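# Mount wire spool onto rewinder spindle, seated on drive pin

## Task

Slide the wound wire spool onto the rewinding machine's spindle until it sits fully back against the drive disc, with the disc's drive pin passing through one of the holes in the spool's flange.

## Robot and tools

Robot: two six-joint arms with parallel grippers, left_arm and right_arm. Calibrated base positions in the scene frame: left_arm at (-0.003, +0.314, 0) m with quat_wxyz (+1.000, 0, 0, -0.008); right_arm at (-0.044, -0.226, 0) m with quat_wxyz (+1.000, 0, 0, +0.024).

Scene frame: origin at table-top height, halfway between the two nominal bases. +x points out over the table, +z up, and left_arm is on the +y side. Image left/right does not follow arm names. Printed gripper positions (metres) and quaternions can be off by a few centimetres, worst at long reach. end_effector_position is the point between the finger pads, roughly 5 mm short of the fingertips; fingers point along the gripper's +z and close along its y axis.

A row is always 14 plain numbers, even if one arm stays put: seven for left_arm, then seven for right_arm. Each arm's seven, in this order: shoulder, elbow, waist, forearm roll, wrist pitch, wrist roll (absolute joint angles in radians, the same way Joint positions prints them), then gripper opening. Waist and wrist pitch have their sign flipped relative to the URDF, everywhere. Ranges in your numbers: shoulder 0.000 to 3.140, elbow -2.967 to 0.000, waist -2.618 to 2.618, forearm roll -1.745 to 1.745, wrist pitch -1.220 to 1.220, wrist roll -2.094 to 2.094. Real ends may differ by 0.014 rad. A target beyond a range by more than 0.014 and farther out than the current angle is rejected; a joint pushed past its real end stops there and the result may print "joint sent to its limit". Opening is on a -1 (closed) to +1 (fully open, 0.070 m pad gap) scale; closing fully takes about 1.0 s or more.

Tools:
- execute_actions(actions, cameras): actions is a list of actions; each action is a list of up to 15 rows, one per 1/30 s step; a short table repeats its final row to fill 15 steps. An empty list just reports state and images.
- move(target, speed, blend, opening_speed, blocking, cameras): target is one 14-number row of absolute joint angles plus openings, or up to 15 such rows visited in sequence. All joints are interpolated together, so grippers trace curves, and nothing avoids obstacles or the other arm. speed (0.01 to 2 rad/s, default 0.5) caps the joint with the longest travel; one value or one per target. blend (rad) rounds corners of a list; 0 stops at each. opening_speed (0.2 or more per second) ramps finger commands. blocking=false returns after about 0.5 s while the move continues; a new move replaces the running one. The result adds a "move:" line: done, off_target (resting with a joint over 0.01 rad away), moving, held or fault, limits=held if steps were withheld, and each lagging arm's worst joint and error. Neither done nor off_target proves contact or its absence.
- wait(seconds, cameras): 0 to 10 s with arms holding their last command; returns early if a running move ends.
- stop(cameras): brakes the running move; fast moves need more room.
- zoom_image(camera, region): region [x0, y0, x1, y1] in pixels, at most 504 by 504, from that camera's latest image. Cameras: cam_high, cam_low, cam_left_wrist, cam_right_wrist, each 896x504.
- read_manual(section): licence texts only.
- finished_scene(scene): ends the current scene, given its number; irreversible. The goal must hold with the robot let go.

Result lines: Joint positions (per arm, joints in the order above, then pad gap in metres); Joint targets (what joints are driven toward now; resend these to hold a joint still); Tool commands (current gripper commands; resend to leave a gripper unchanged, since 0 is a real command); grip_measured (opening reading on the command scale); Joint torques (total drive output including gravity, offset and noisy, positive toward larger angles); step readings for action calls; "joint command not followed" when the clearance check altered targets because the arms got close; MOTOR HOT, TORQUE FAULT, OVER-TEMPERATURE FAULT.

Limits on motion: joint targets move at most 3 rad/s, reaching it after 0.6 s; per step a target stays within 0.867 rad of the measured angle, and an arm's step is scaled back if it would shift the gripper over 70 mm. Unfinished motion may need recommanding.

Gripping: once the pads touch, command about 0.05 below the grip_measured reading for full force (less for a lighter hold); about 20 N per pad. Objects under 2 mm wide get less force. Fast closing can squeeze too hard.

Cautions: contact torque at the load limit (21.1 N m for shoulder, elbow, waist; 7.36 for the three wrist joints) stops that arm for 10 s; wrist motors give only about 4 N m, including the held object's weight. Holding loads, stretching out or pushing against something unreachable heats motors; at 80 °C the arm goes limp and drops things. Harder and faster contacts hit harder, as does a target set deeper past the contact. Avoid dropping the spool, releasing it while it moves, slamming, arm-to-arm collisions, and anything leaving the table. Brief external tugs on held parts or pushes on loose ones may occur.

Each tool is called after "Emit:" by a JSON object that holds its "fn" and its "kwargs".

## Session

Emit:
{"fn": "execute_actions", "kwargs": {"actions": []}}

Scene clock: 0.00 s.
left_arm: end_effector_position=(+0.0846, -0.0637, +0.1483) grip_measured=+0.99 end_effector_quat_wxyz=(+0.388, +0.324, +0.863, -0.002) | right_arm: end_effector_position=(+0.4110, -0.3773, +0.1143) grip_measured=+0.99 end_effector_quat_wxyz=(+0.190, +0.484, +0.854, +0.023)
Joint names: [shoulder, elbow, waist, forearm roll, wrist pitch, wrist roll]
Joint positions: left_arm=[1.761 -1.223 1.741 0.886 -1.138 -1.438 0.07] | right_arm=[1.985 -1.626 0.352 -0.043 -0.915 0.747 0.07]
Joint torques (N m): no reading
Motor temperatures (°C): left_arm=[32 31 36 35 34 29] | right_arm=[38 31 30 33 39 28]
Joint targets: left_arm=[1.761 -1.223 1.741 0.886 -1.138 -1.438] | right_arm=[1.985 -1.626 0.352 -0.043 -0.915 0.747]
Tool commands: left_gripper/opening=+1.0 right_gripper/opening=+1.0

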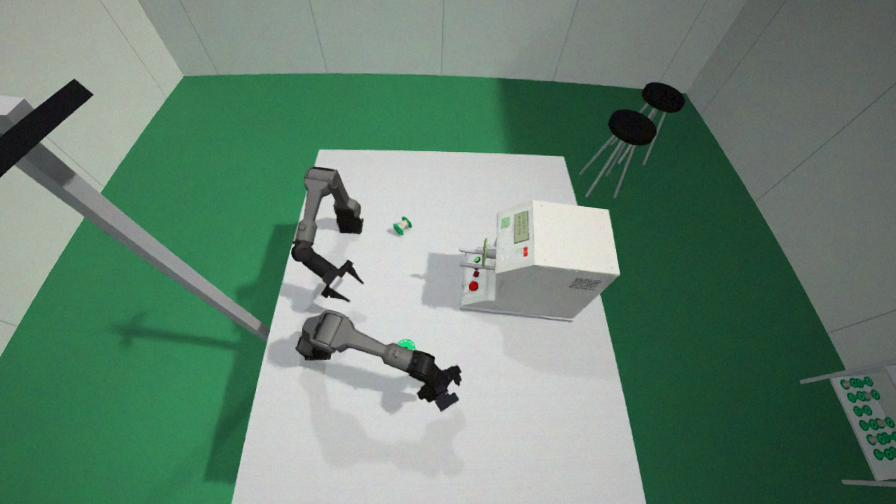

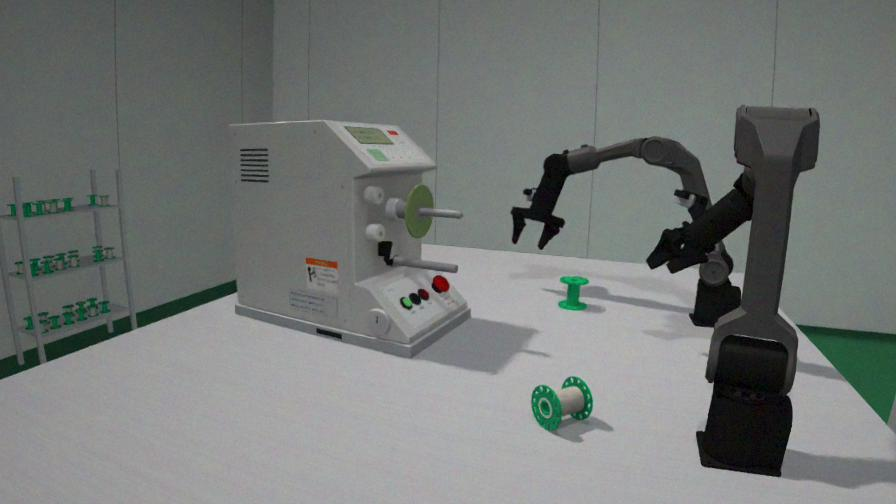

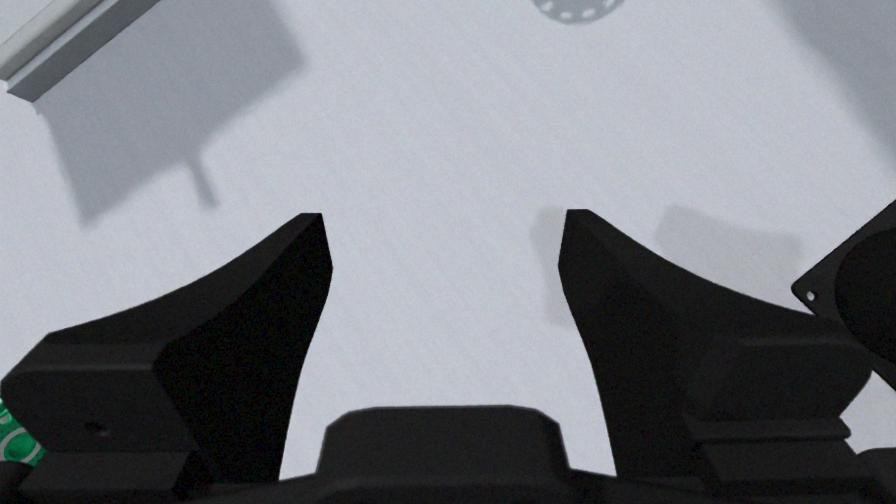

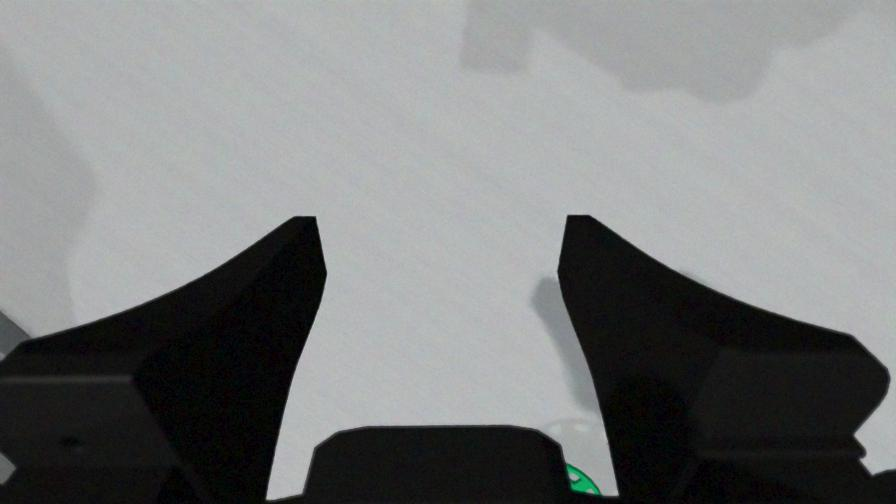

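Emit:
{"fn": "zoom_image", "kwargs": {"camera": "cam_low", "region": [330, 120, 630, 440]}}

Emit:
{"fn": "zoom_image", "kwargs": {"camera": "cam_high", "region": [360, 190, 560, 330]}}

Emit:
{"fn": "zoom_image", "kwargs": {"camera": "cam_low", "region": [500, 340, 640, 440]}}

Emit:
{"fn": "zoom_image", "kwargs": {"camera": "cam_low", "region": [340, 160, 490, 290]}}

Scaled by 1.575 from the camera's 896x504 image, which has a finer 1280x720 frame.

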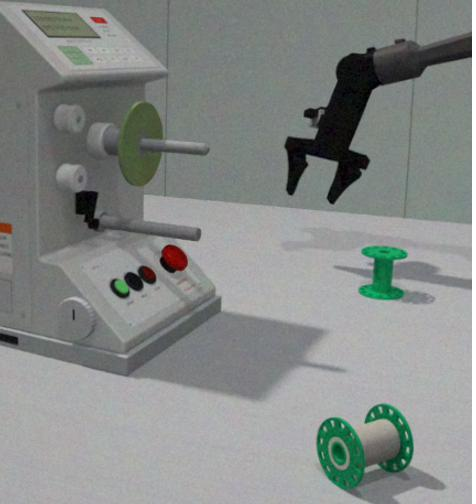

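Scaled by 2.520 from the camera's 896x504 image, which has a finer 1280x720 frame.

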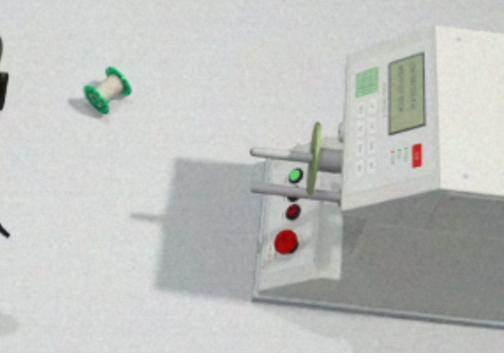

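Scaled by 3.600 from the camera's 896x504 image, which has a finer 1280x720 frame.

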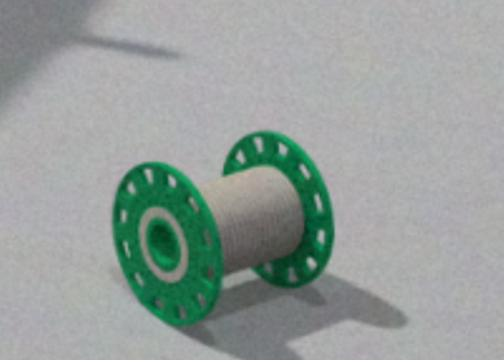

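Scaled by 3.360 from the camera's 896x504 image, which has a finer 1280x720 frame.

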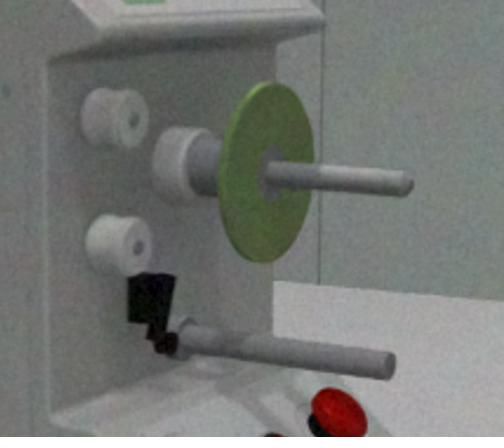

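Emit:
{"fn": "move", "kwargs": {"target": [0.612, -0.632, 0.1, 0, -0.407, 0, 1, 1.985, -1.626, 0.352, -0.043, -0.915, 0.747, 1], "speed": 0.8}}

Scene clock: 23.97 s.
left_arm: end_effector_position=(+0.2449, +0.2852, +0.3003) grip_measured=+0.99 end_effector_quat_wxyz=(+0.593, +0.046, +0.803, -0.034) | right_arm: end_effector_position=(+0.4110, -0.3773, +0.1143) grip_measured=+0.99 end_effector_quat_wxyz=(+0.190, +0.484, +0.854, +0.023)
Joint names: [shoulder, elbow, waist, forearm roll, wrist pitch, wrist roll]
Joint positions: left_arm=[0.61 -0.632 0.099 -0.001 -0.407 0.001 0.07] | right_arm=[1.985 -1.626 0.352 -0.043 -0.915 0.747 0.07]
Joint torques (N m): left_arm=[2.31 -6.91 1.18 0.04 0.61 -0.16] | right_arm=[-5.77 -6.09 -0.08 0.05 0.39 -0.03]
Motor temperatures (°C): left_arm=[32 32 36 35 34 29] | right_arm=[40 32 30 33 39 28]
Joint targets: left_arm=[0.612 -0.632 0.100 0.000 -0.407 0.000] | right_arm=[1.985 -1.626 0.352 -0.043 -0.915 0.747]
move: done

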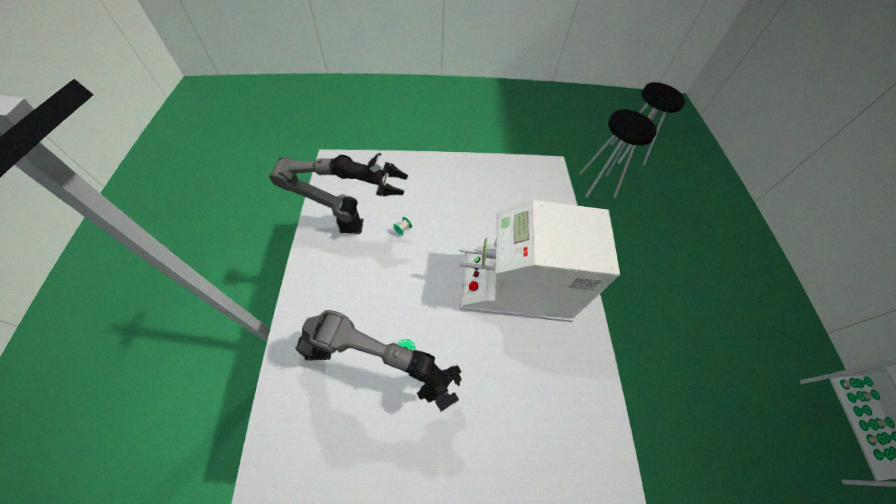

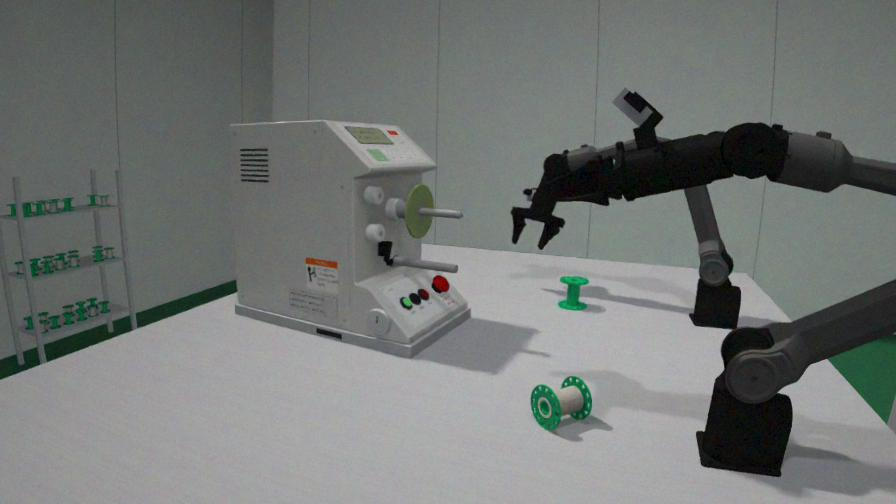

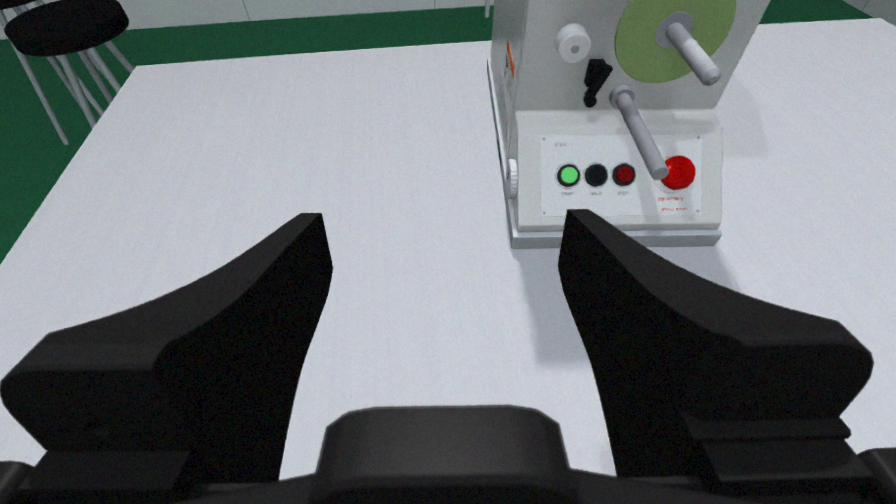

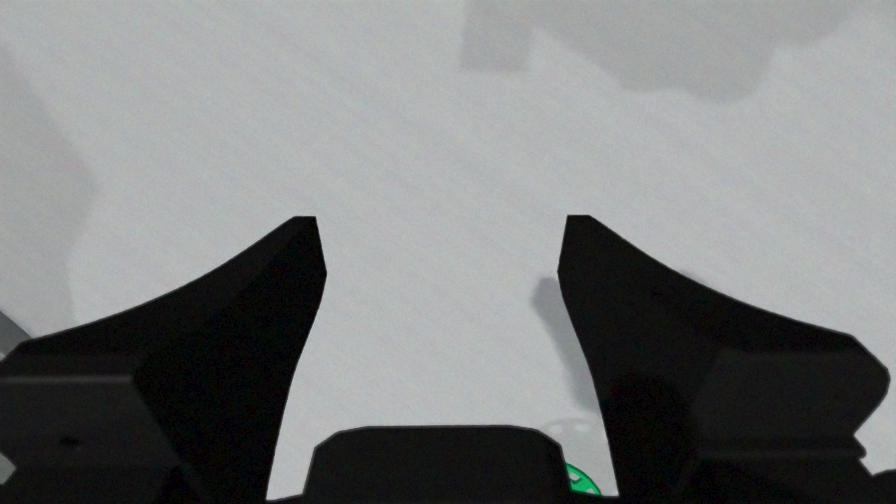

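Emit:
{"fn": "zoom_image", "kwargs": {"camera": "cam_left_wrist", "region": [480, 0, 780, 260]}}

Scaled by 1.680 from the camera's 896x504 image, which has a finer 1280x720 frame.

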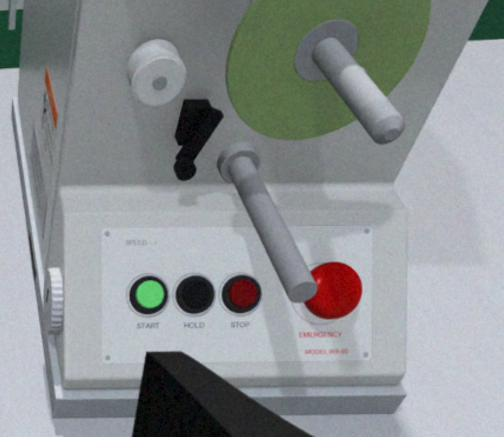

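Emit:
{"fn": "move", "kwargs": {"target": [0.612, -0.632, 0.3, 0, 0.0, 0, 1, 1.985, -1.626, 0.352, -0.043, -0.915, 0.747, 1], "speed": 0.8, "cameras": ["cam_left_wrist", "cam_high"]}}

Emit:
{"fn": "zoom_image", "kwargs": {"camera": "cam_left_wrist", "region": [360, 100, 660, 340]}}

Scene clock: 26.40 s.
left_arm: end_effector_position=(+0.2425, +0.2334, +0.3891) grip_measured=+0.99 end_effector_quat_wxyz=(+0.735, +0.105, +0.660, -0.117) | right_arm: end_effector_position=(+0.4110, -0.3773, +0.1143) grip_measured=+0.99 end_effector_quat_wxyz=(+0.190, +0.484, +0.854, +0.023)
Joint names: [shoulder, elbow, waist, forearm roll, wrist pitch, wrist roll]
Joint positions: left_arm=[0.611 -0.632 0.301 -0.001 0 0 0.07] | right_arm=[1.985 -1.626 0.352 -0.043 -0.915 0.747 0.07]
Joint torques (N m): left_arm=[2.12 -7.96 -0.21 0 0.65 -0.11] | right_arm=[-5.78 -6.66 -0.01 0.04 0.42 -0.04]
Motor temperatures (°C): left_arm=[32 32 36 35 34 29] | right_arm=[40 32 30 33 39 28]
Joint targets: left_arm=[0.612 -0.632 0.300 0.000 0.000 0.000] | right_arm=[1.985 -1.626 0.352 -0.043 -0.915 0.747]
move: done
Images, in order (width x height): cam_high 896x504, cam_left_wrist 896x504.

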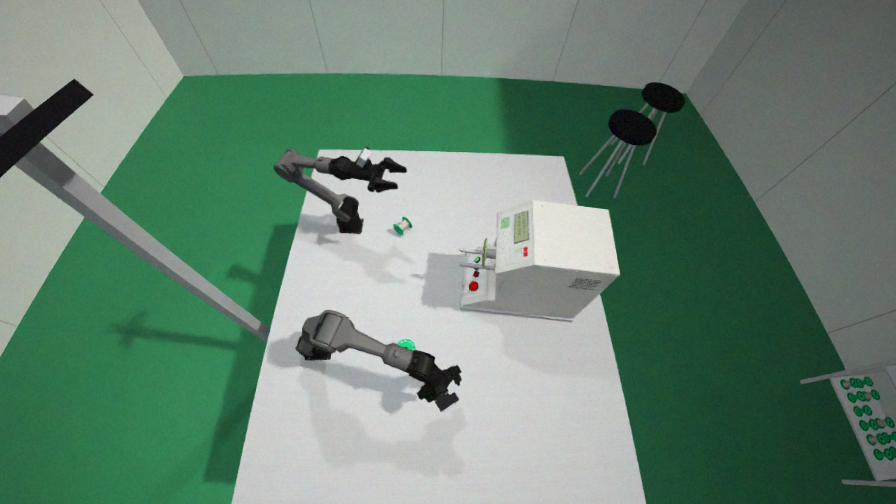

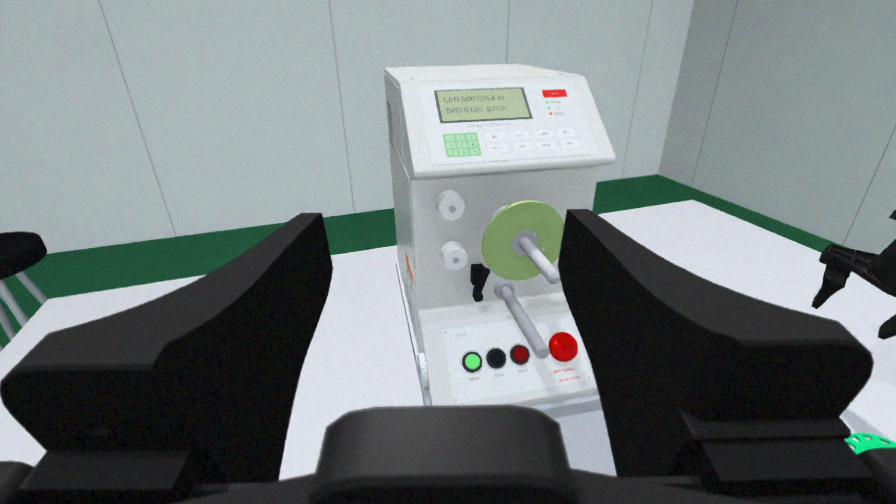

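Scaled by 1.680 from the camera's 896x504 image, which has a finer 1280x720 frame.

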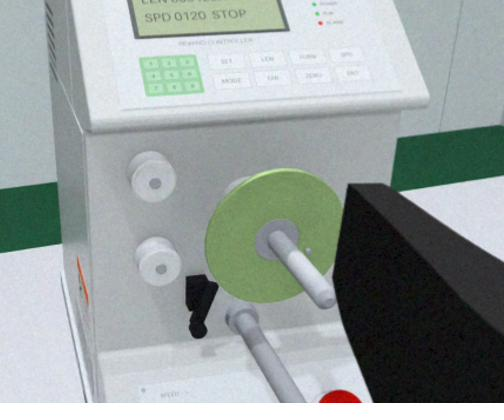

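Emit:
{"fn": "move", "kwargs": {"target": [1.365, -0.454, 0.464, 0, 0.9235, 0, 1, 1.365, -0.454, -0.289, 0, 0.9235, 0, 1], "speed": 0.8}}

Emit:
{"fn": "zoom_image", "kwargs": {"camera": "cam_left_wrist", "region": [330, 100, 570, 340]}}

Emit:
{"fn": "zoom_image", "kwargs": {"camera": "cam_right_wrist", "region": [330, 100, 570, 340]}}

Scene clock: 38.40 s.
left_arm: end_effector_position=(+0.3408, +0.1353, +0.2596) grip_measured=+0.99 end_effector_quat_wxyz=(+0.720, +0.159, +0.652, -0.176) | right_arm: end_effector_position=(+0.3210, -0.0982, +0.2600) grip_measured=+0.99 end_effector_quat_wxyz=(+0.731, -0.113, +0.662, +0.124)
Joint names: [shoulder, elbow, waist, forearm roll, wrist pitch, wrist roll]
Joint positions: left_arm=[1.367 -0.454 0.463 -0.001 0.924 0 0.07] | right_arm=[1.364 -0.453 -0.289 0 0.924 0 0.07]
Joint torques (N m): left_arm=[-4.34 -5.81 0.75 -0.08 0.61 -0.01] | right_arm=[-1.97 -5.82 1.39 0.12 1.07 -0.01]
Motor temperatures (°C): left_arm=[32 32 36 35 34 29] | right_arm=[41 32 30 33 39 28]
Joint targets: left_arm=[1.365 -0.454 0.464 0.000 0.923 0.000] | right_arm=[1.365 -0.454 -0.289 0.000 0.924 0.000]
move: done

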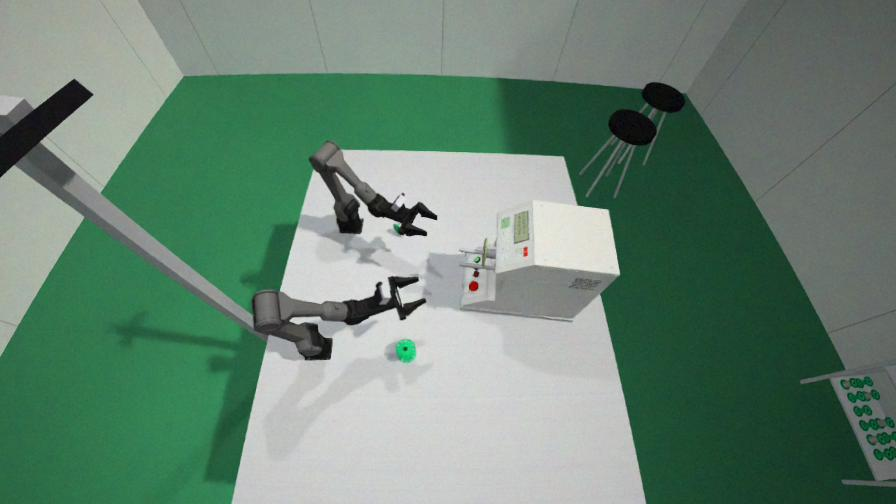

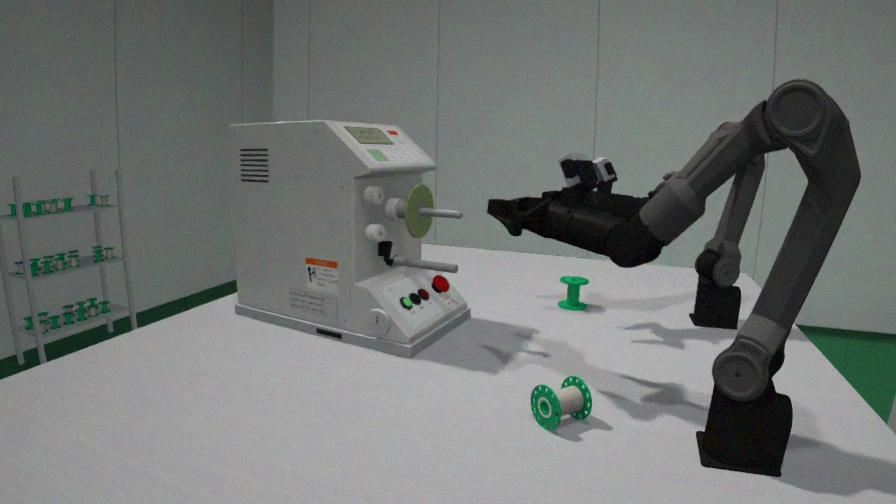

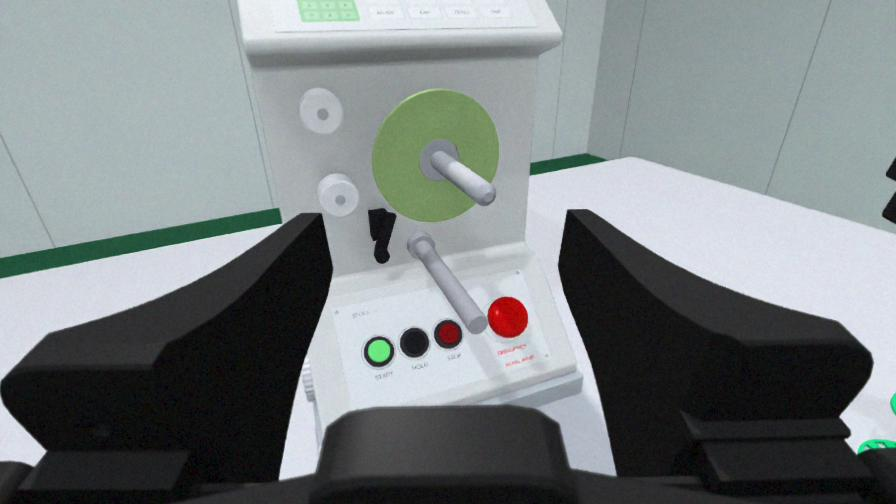

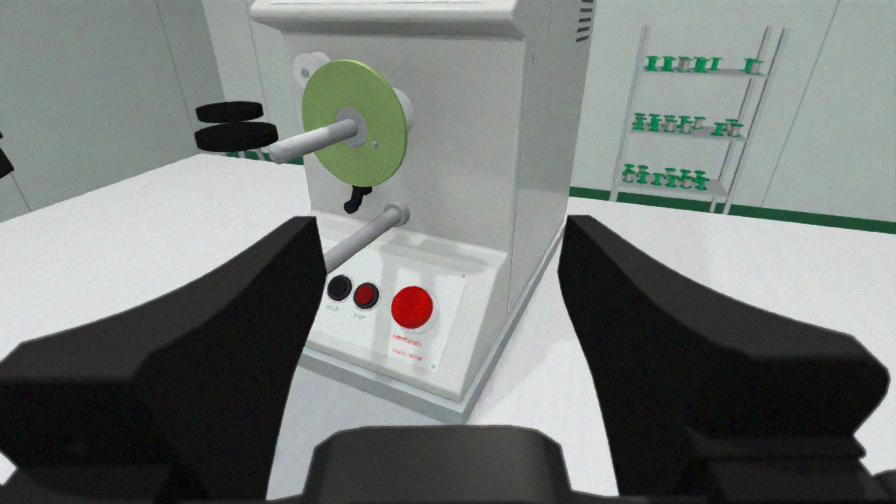

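Scaled by 2.100 from the camera's 896x504 image, which has a finer 1280x720 frame.

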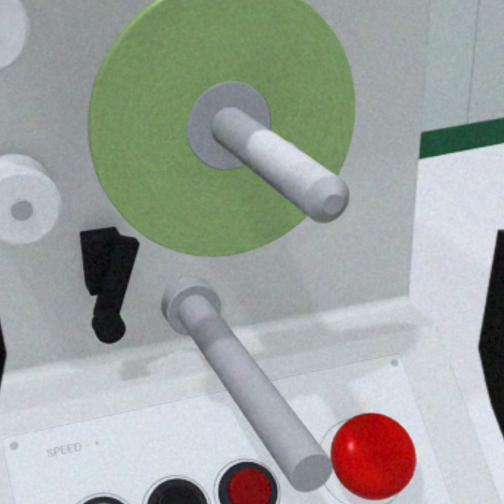

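Scaled by 2.100 from the camera's 896x504 image, which has a finer 1280x720 frame.

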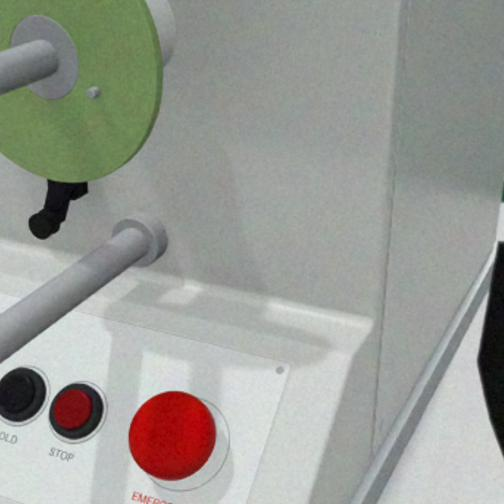

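Emit:
{"fn": "move", "kwargs": {"target": [0.957, -0.706, 0.13, 0, -1.036, 0, 1, 1.365, -0.454, -0.289, 0, 0.9235, 0, 1], "speed": 0.8}}

Emit:
{"fn": "zoom_image", "kwargs": {"camera": "cam_left_wrist", "region": [300, 0, 600, 220]}}

Scene clock: 59.23 s.
left_arm: end_effector_position=(+0.1948, +0.2846, +0.1500) grip_measured=+0.99 end_effector_quat_wxyz=(+0.184, +0.072, +0.980, -0.014) | right_arm: end_effector_position=(+0.3212, -0.0982, +0.2603) grip_measured=+0.99 end_effector_quat_wxyz=(+0.731, -0.113, +0.661, +0.124)
Joint names: [shoulder, elbow, waist, forearm roll, wrist pitch, wrist roll]
Joint positions: left_arm=[0.957 -0.705 0.13 -0.001 -1.036 0 0.07] | right_arm=[1.364 -0.454 -0.289 0 0.924 0 0.07]
Joint torques (N m): left_arm=[-0.62 -7.44 0.16 -0.09 0.35 0.09] | right_arm=[-1.55 -6.12 1.25 -0.03 1.25 -0.06]
Motor temperatures (°C): left_arm=[32 32 36 35 34 29] | right_arm=[40 32 30 33 40 28]
Joint targets: left_arm=[0.957 -0.706 0.130 0.000 -1.036 0.000] | right_arm=[1.365 -0.454 -0.289 0.000 0.924 0.000]
move: done

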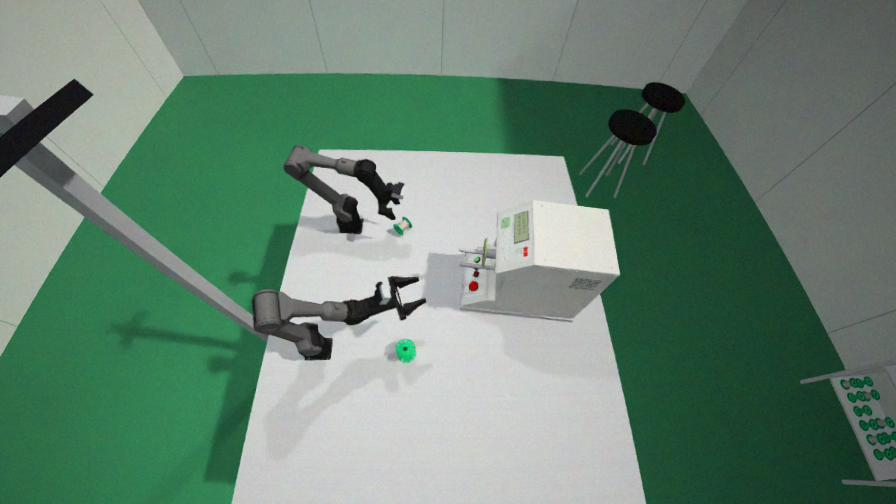

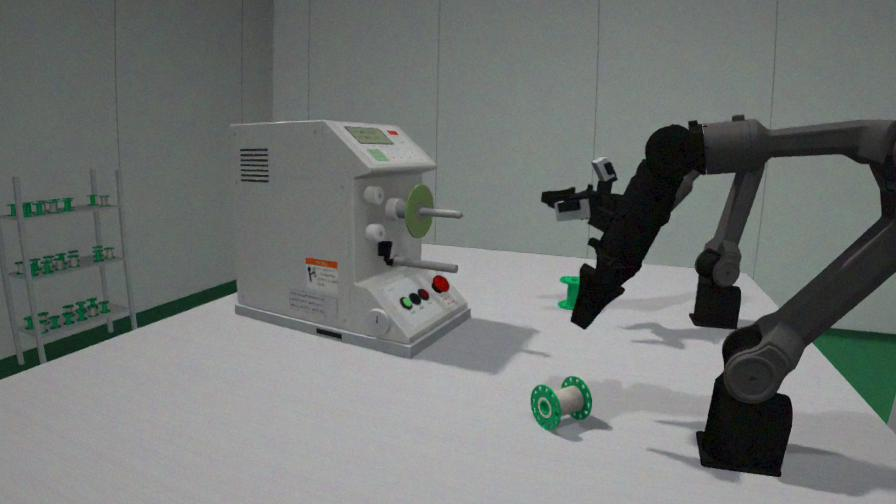

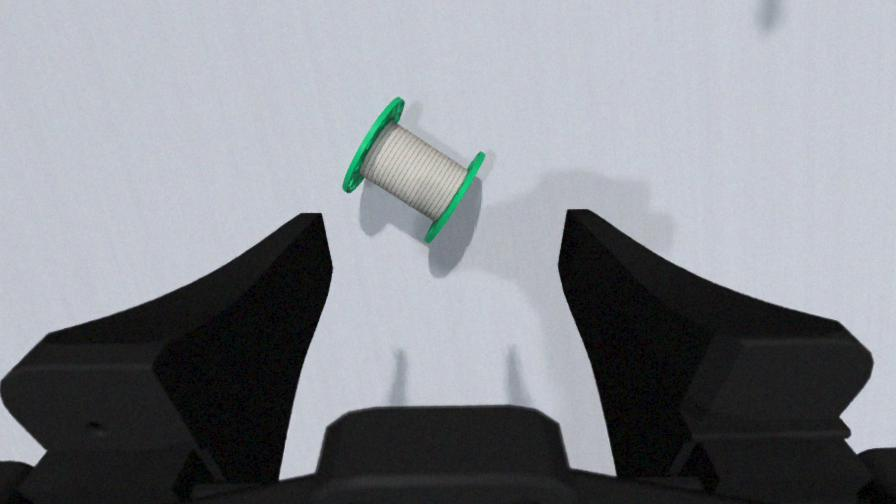

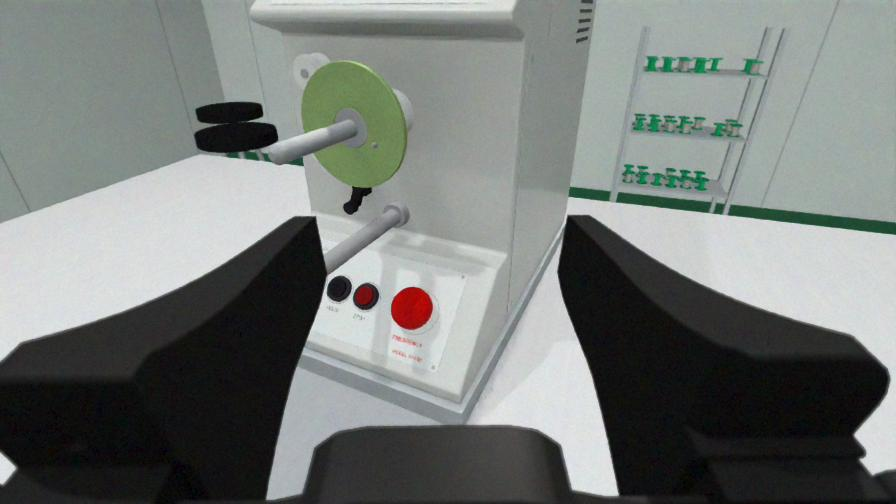

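Scaled by 1.680 from the camera's 896x504 image, which has a finer 1280x720 frame.

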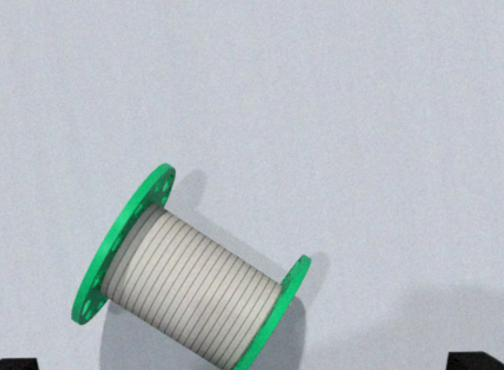

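Emit:
{"fn": "move", "kwargs": {"target": [1.528, -0.875, -0.154, -0.217, -1.21, -0.627, 1, 1.365, -0.454, -0.289, 0, 0.9235, 0, 1], "speed": 0.5}}

Emit:
{"fn": "zoom_image", "kwargs": {"camera": "cam_left_wrist", "region": [280, 60, 640, 380]}}

Scene clock: 76.70 s.
left_arm: end_effector_position=(+0.2083, +0.2982, +0.0774) grip_measured=+0.99 end_effector_quat_wxyz=(-0.123, -0.415, +0.899, -0.069) | right_arm: end_effector_position=(+0.3212, -0.0982, +0.2603) grip_measured=+0.99 end_effector_quat_wxyz=(+0.731, -0.113, +0.661, +0.124)
Joint names: [shoulder, elbow, waist, forearm roll, wrist pitch, wrist roll]
Joint positions: left_arm=[1.53 -0.875 -0.155 -0.217 -1.21 -0.628 0.07] | right_arm=[1.364 -0.454 -0.289 0 0.924 0 0.07]
Joint torques (N m): left_arm=[-5.26 -6 0.84 -0.09 -0.08 0.26] | right_arm=[-1.59 -6.08 1.15 0.01 1.19 -0.1]
Motor temperatures (°C): left_arm=[32 32 35 35 34 29] | right_arm=[39 32 30 33 40 28]
Joint targets: left_arm=[1.528 -0.875 -0.154 -0.217 -1.210 -0.627] | right_arm=[1.365 -0.454 -0.289 0.000 0.924 0.000]
move: done

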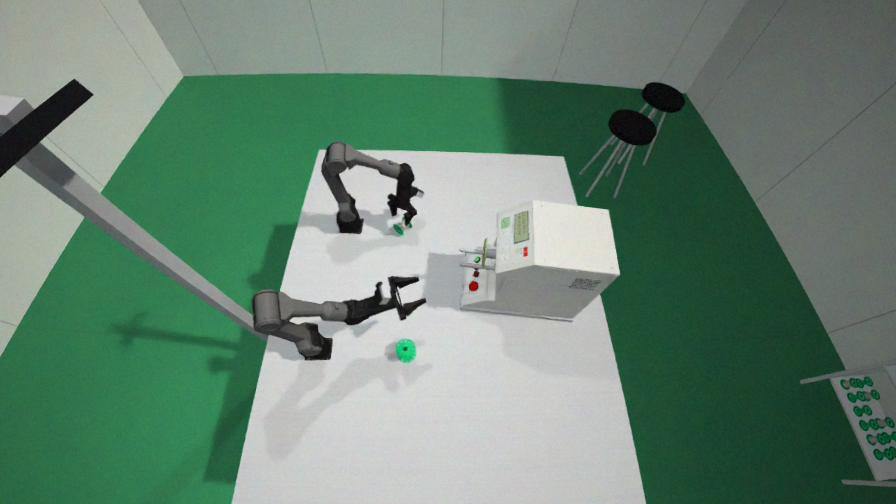

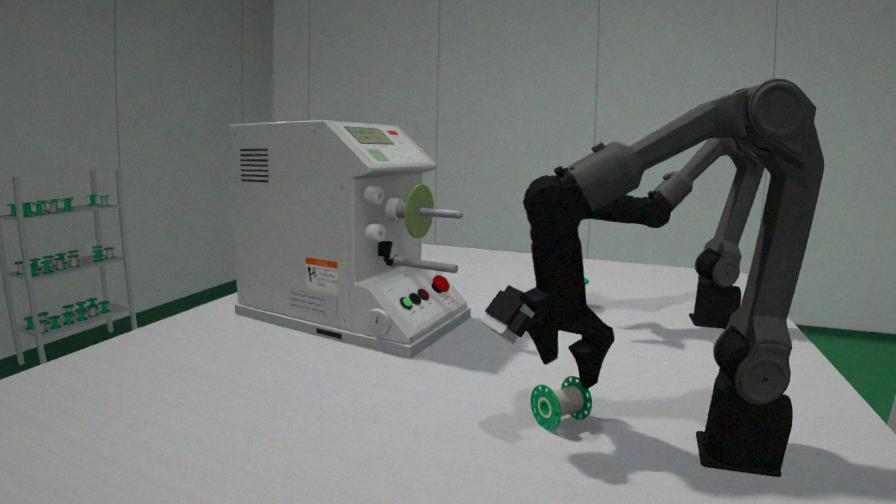

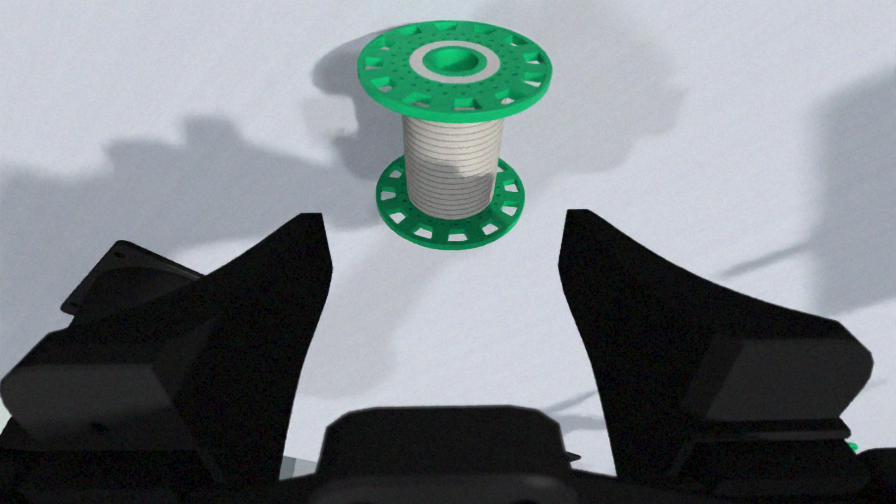

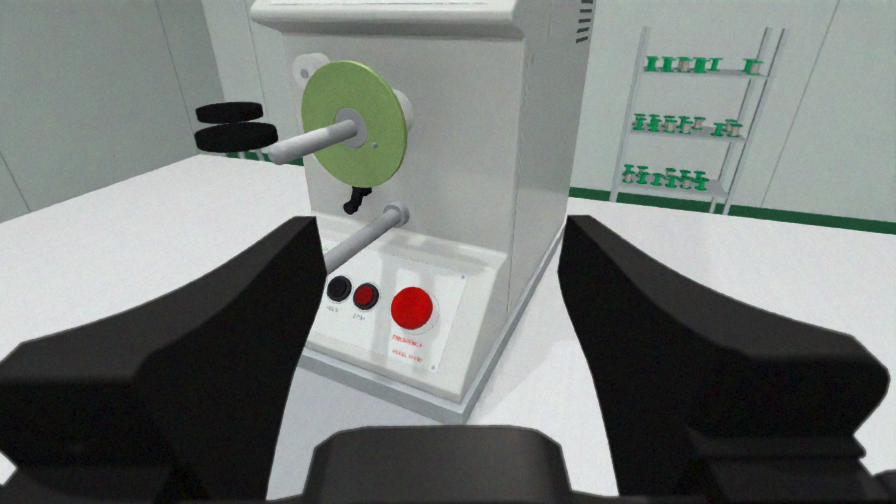

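Scaled by 1.400 from the camera's 896x504 image, which has a finer 1280x720 frame.

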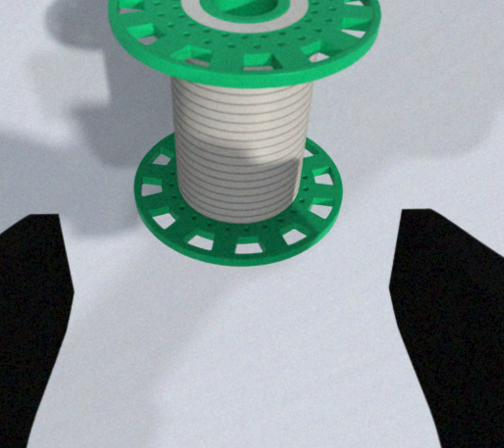

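Emit:
{"fn": "move", "kwargs": {"target": [1.5825, -0.837, -0.121, -0.233, -1.155, -0.633, 1, 1.365, -0.454, -0.289, 0, 0.9235, 0, 1], "speed": 0.15, "cameras": ["cam_low", "cam_left_wrist"]}}

Emit:
{"fn": "zoom_image", "kwargs": {"camera": "cam_low", "region": [480, 280, 660, 460]}}

Emit:
{"fn": "zoom_image", "kwargs": {"camera": "cam_left_wrist", "region": [300, 0, 600, 300]}}

Scene clock: 86.07 s.
left_arm: end_effector_position=(+0.2043, +0.2885, +0.0576) grip_measured=+0.99 end_effector_quat_wxyz=(-0.142, -0.411, +0.898, -0.065) | right_arm: end_effector_position=(+0.3212, -0.0982, +0.2603) grip_measured=+0.99 end_effector_quat_wxyz=(+0.731, -0.113, +0.661, +0.124)
Joint names: [shoulder, elbow, waist, forearm roll, wrist pitch, wrist roll]
Joint positions: left_arm=[1.583 -0.836 -0.121 -0.233 -1.154 -0.633 0.07] | right_arm=[1.364 -0.454 -0.289 0 0.924 0 0.07]
Joint torques (N m): left_arm=[-4.61 -5.03 0.57 -0.1 -0.17 -0.11] | right_arm=[-1.59 -6.03 1.01 0.04 1.14 -0.13]
Motor temperatures (°C): left_arm=[32 32 35 35 34 29] | right_arm=[39 32 30 33 40 28]
Joint targets: left_arm=[1.582 -0.837 -0.121 -0.233 -1.155 -0.633] | right_arm=[1.365 -0.454 -0.289 0.000 0.924 0.000]
move: done
Images, in order (width x height): cam_low 896x504, cam_left_wrist 896x504.

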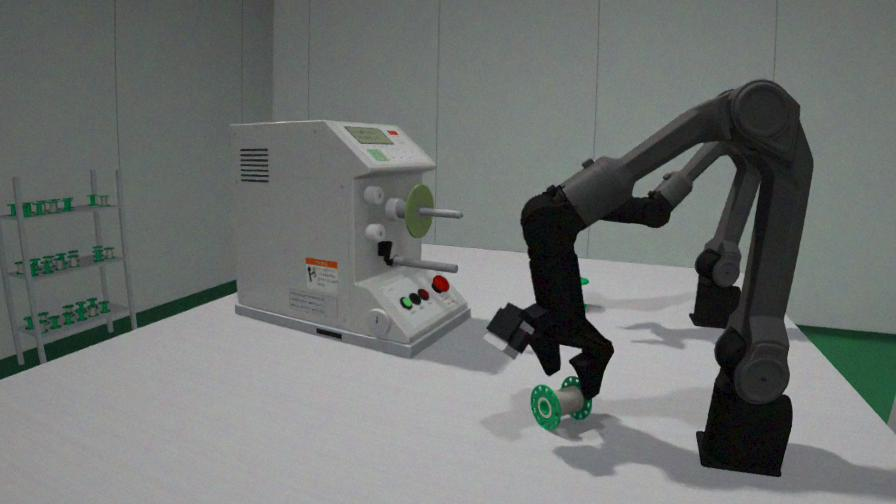

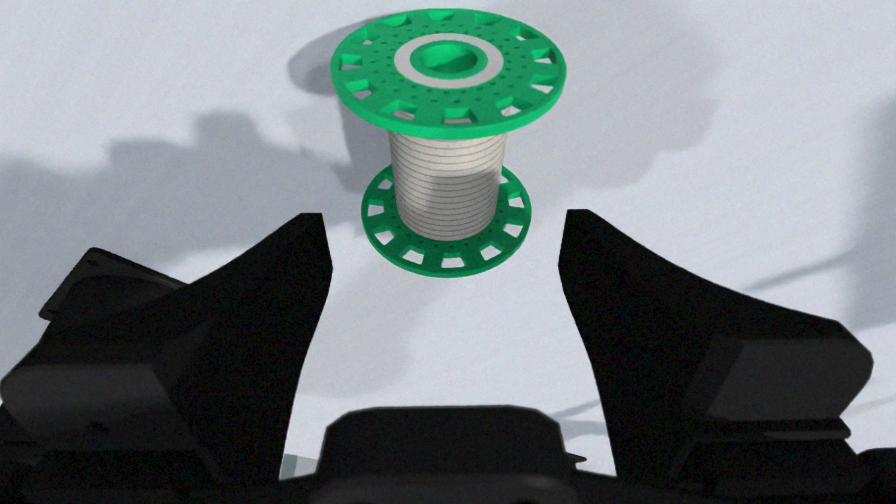

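Scaled by 2.800 from the camera's 896x504 image, which has a finer 1280x720 frame.

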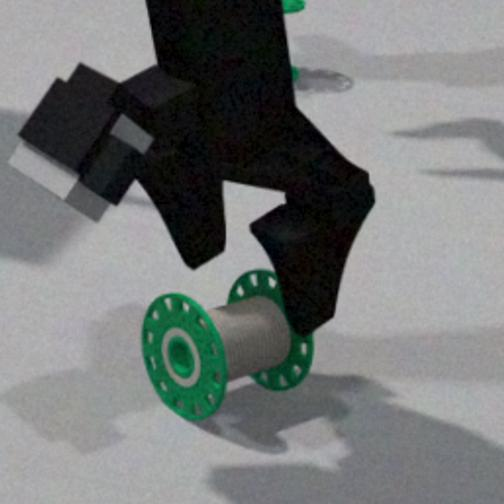

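Scaled by 1.680 from the camera's 896x504 image, which has a finer 1280x720 frame.

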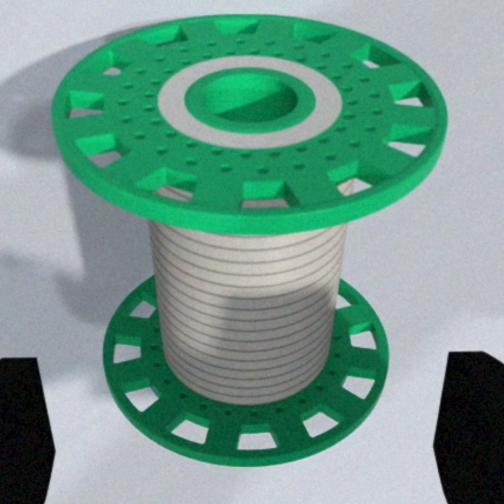

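Emit:
{"fn": "move", "kwargs": {"target": [1.625, -0.822, -0.134, -0.236, -1.102, -0.607, 1, 1.365, -0.454, -0.289, 0, 0.9235, 0, 1], "speed": 0.15, "cameras": ["cam_low", "cam_left_wrist"]}}

Emit:
{"fn": "zoom_image", "kwargs": {"camera": "cam_low", "region": [480, 280, 660, 460]}}

Emit:
{"fn": "zoom_image", "kwargs": {"camera": "cam_left_wrist", "region": [300, 0, 600, 300]}}

Scene clock: 94.83 s.
left_arm: end_effector_position=(+0.2078, +0.2922, +0.0439) grip_measured=+0.99 end_effector_quat_wxyz=(-0.142, -0.411, +0.898, -0.065) | right_arm: end_effector_position=(+0.3212, -0.0982, +0.2603) grip_measured=+0.99 end_effector_quat_wxyz=(+0.731, -0.113, +0.661, +0.124)
Joint names: [shoulder, elbow, waist, forearm roll, wrist pitch, wrist roll]
Joint positions: left_arm=[1.625 -0.822 -0.134 -0.236 -1.101 -0.607 0.07] | right_arm=[1.364 -0.454 -0.289 0 0.924 0 0.07]
Joint torques (N m): left_arm=[-4.48 -3.89 -0.02 -0.23 -0.17 0.06] | right_arm=[-1.59 -6.03 0.94 0.06 1.1 -0.15]
Motor temperatures (°C): left_arm=[32 32 35 35 34 29] | right_arm=[38 32 30 33 40 28]
Joint targets: left_arm=[1.625 -0.822 -0.134 -0.236 -1.102 -0.607] | right_arm=[1.365 -0.454 -0.289 0.000 0.924 0.000]
move: done
Images, in order (width x height): cam_low 896x504, cam_left_wrist 896x504.

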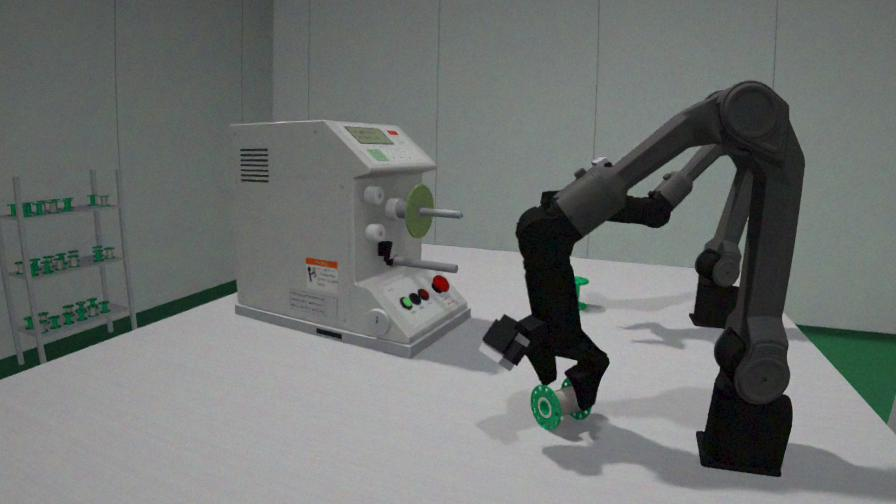

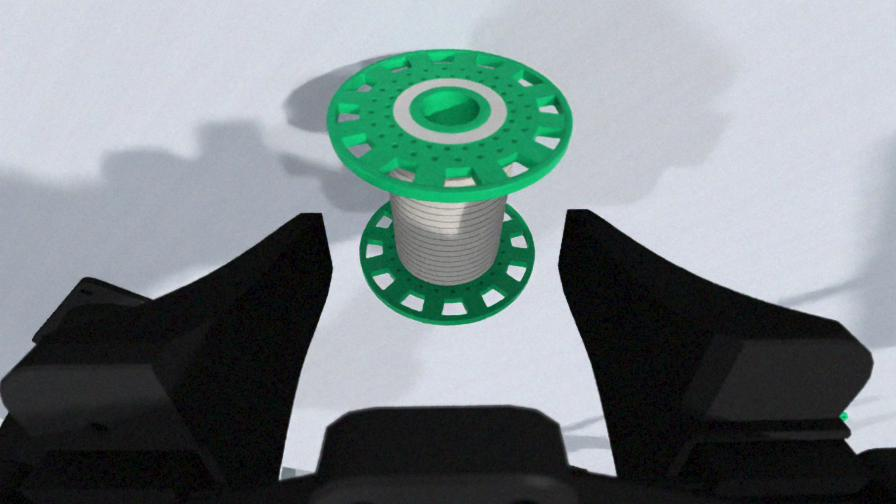

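Scaled by 2.800 from the camera's 896x504 image, which has a finer 1280x720 frame.

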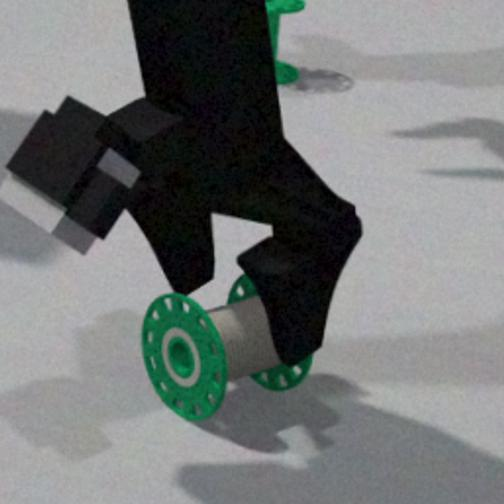

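Scaled by 1.680 from the camera's 896x504 image, which has a finer 1280x720 frame.

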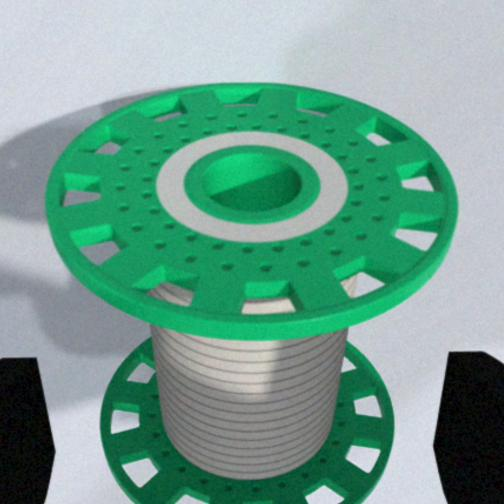

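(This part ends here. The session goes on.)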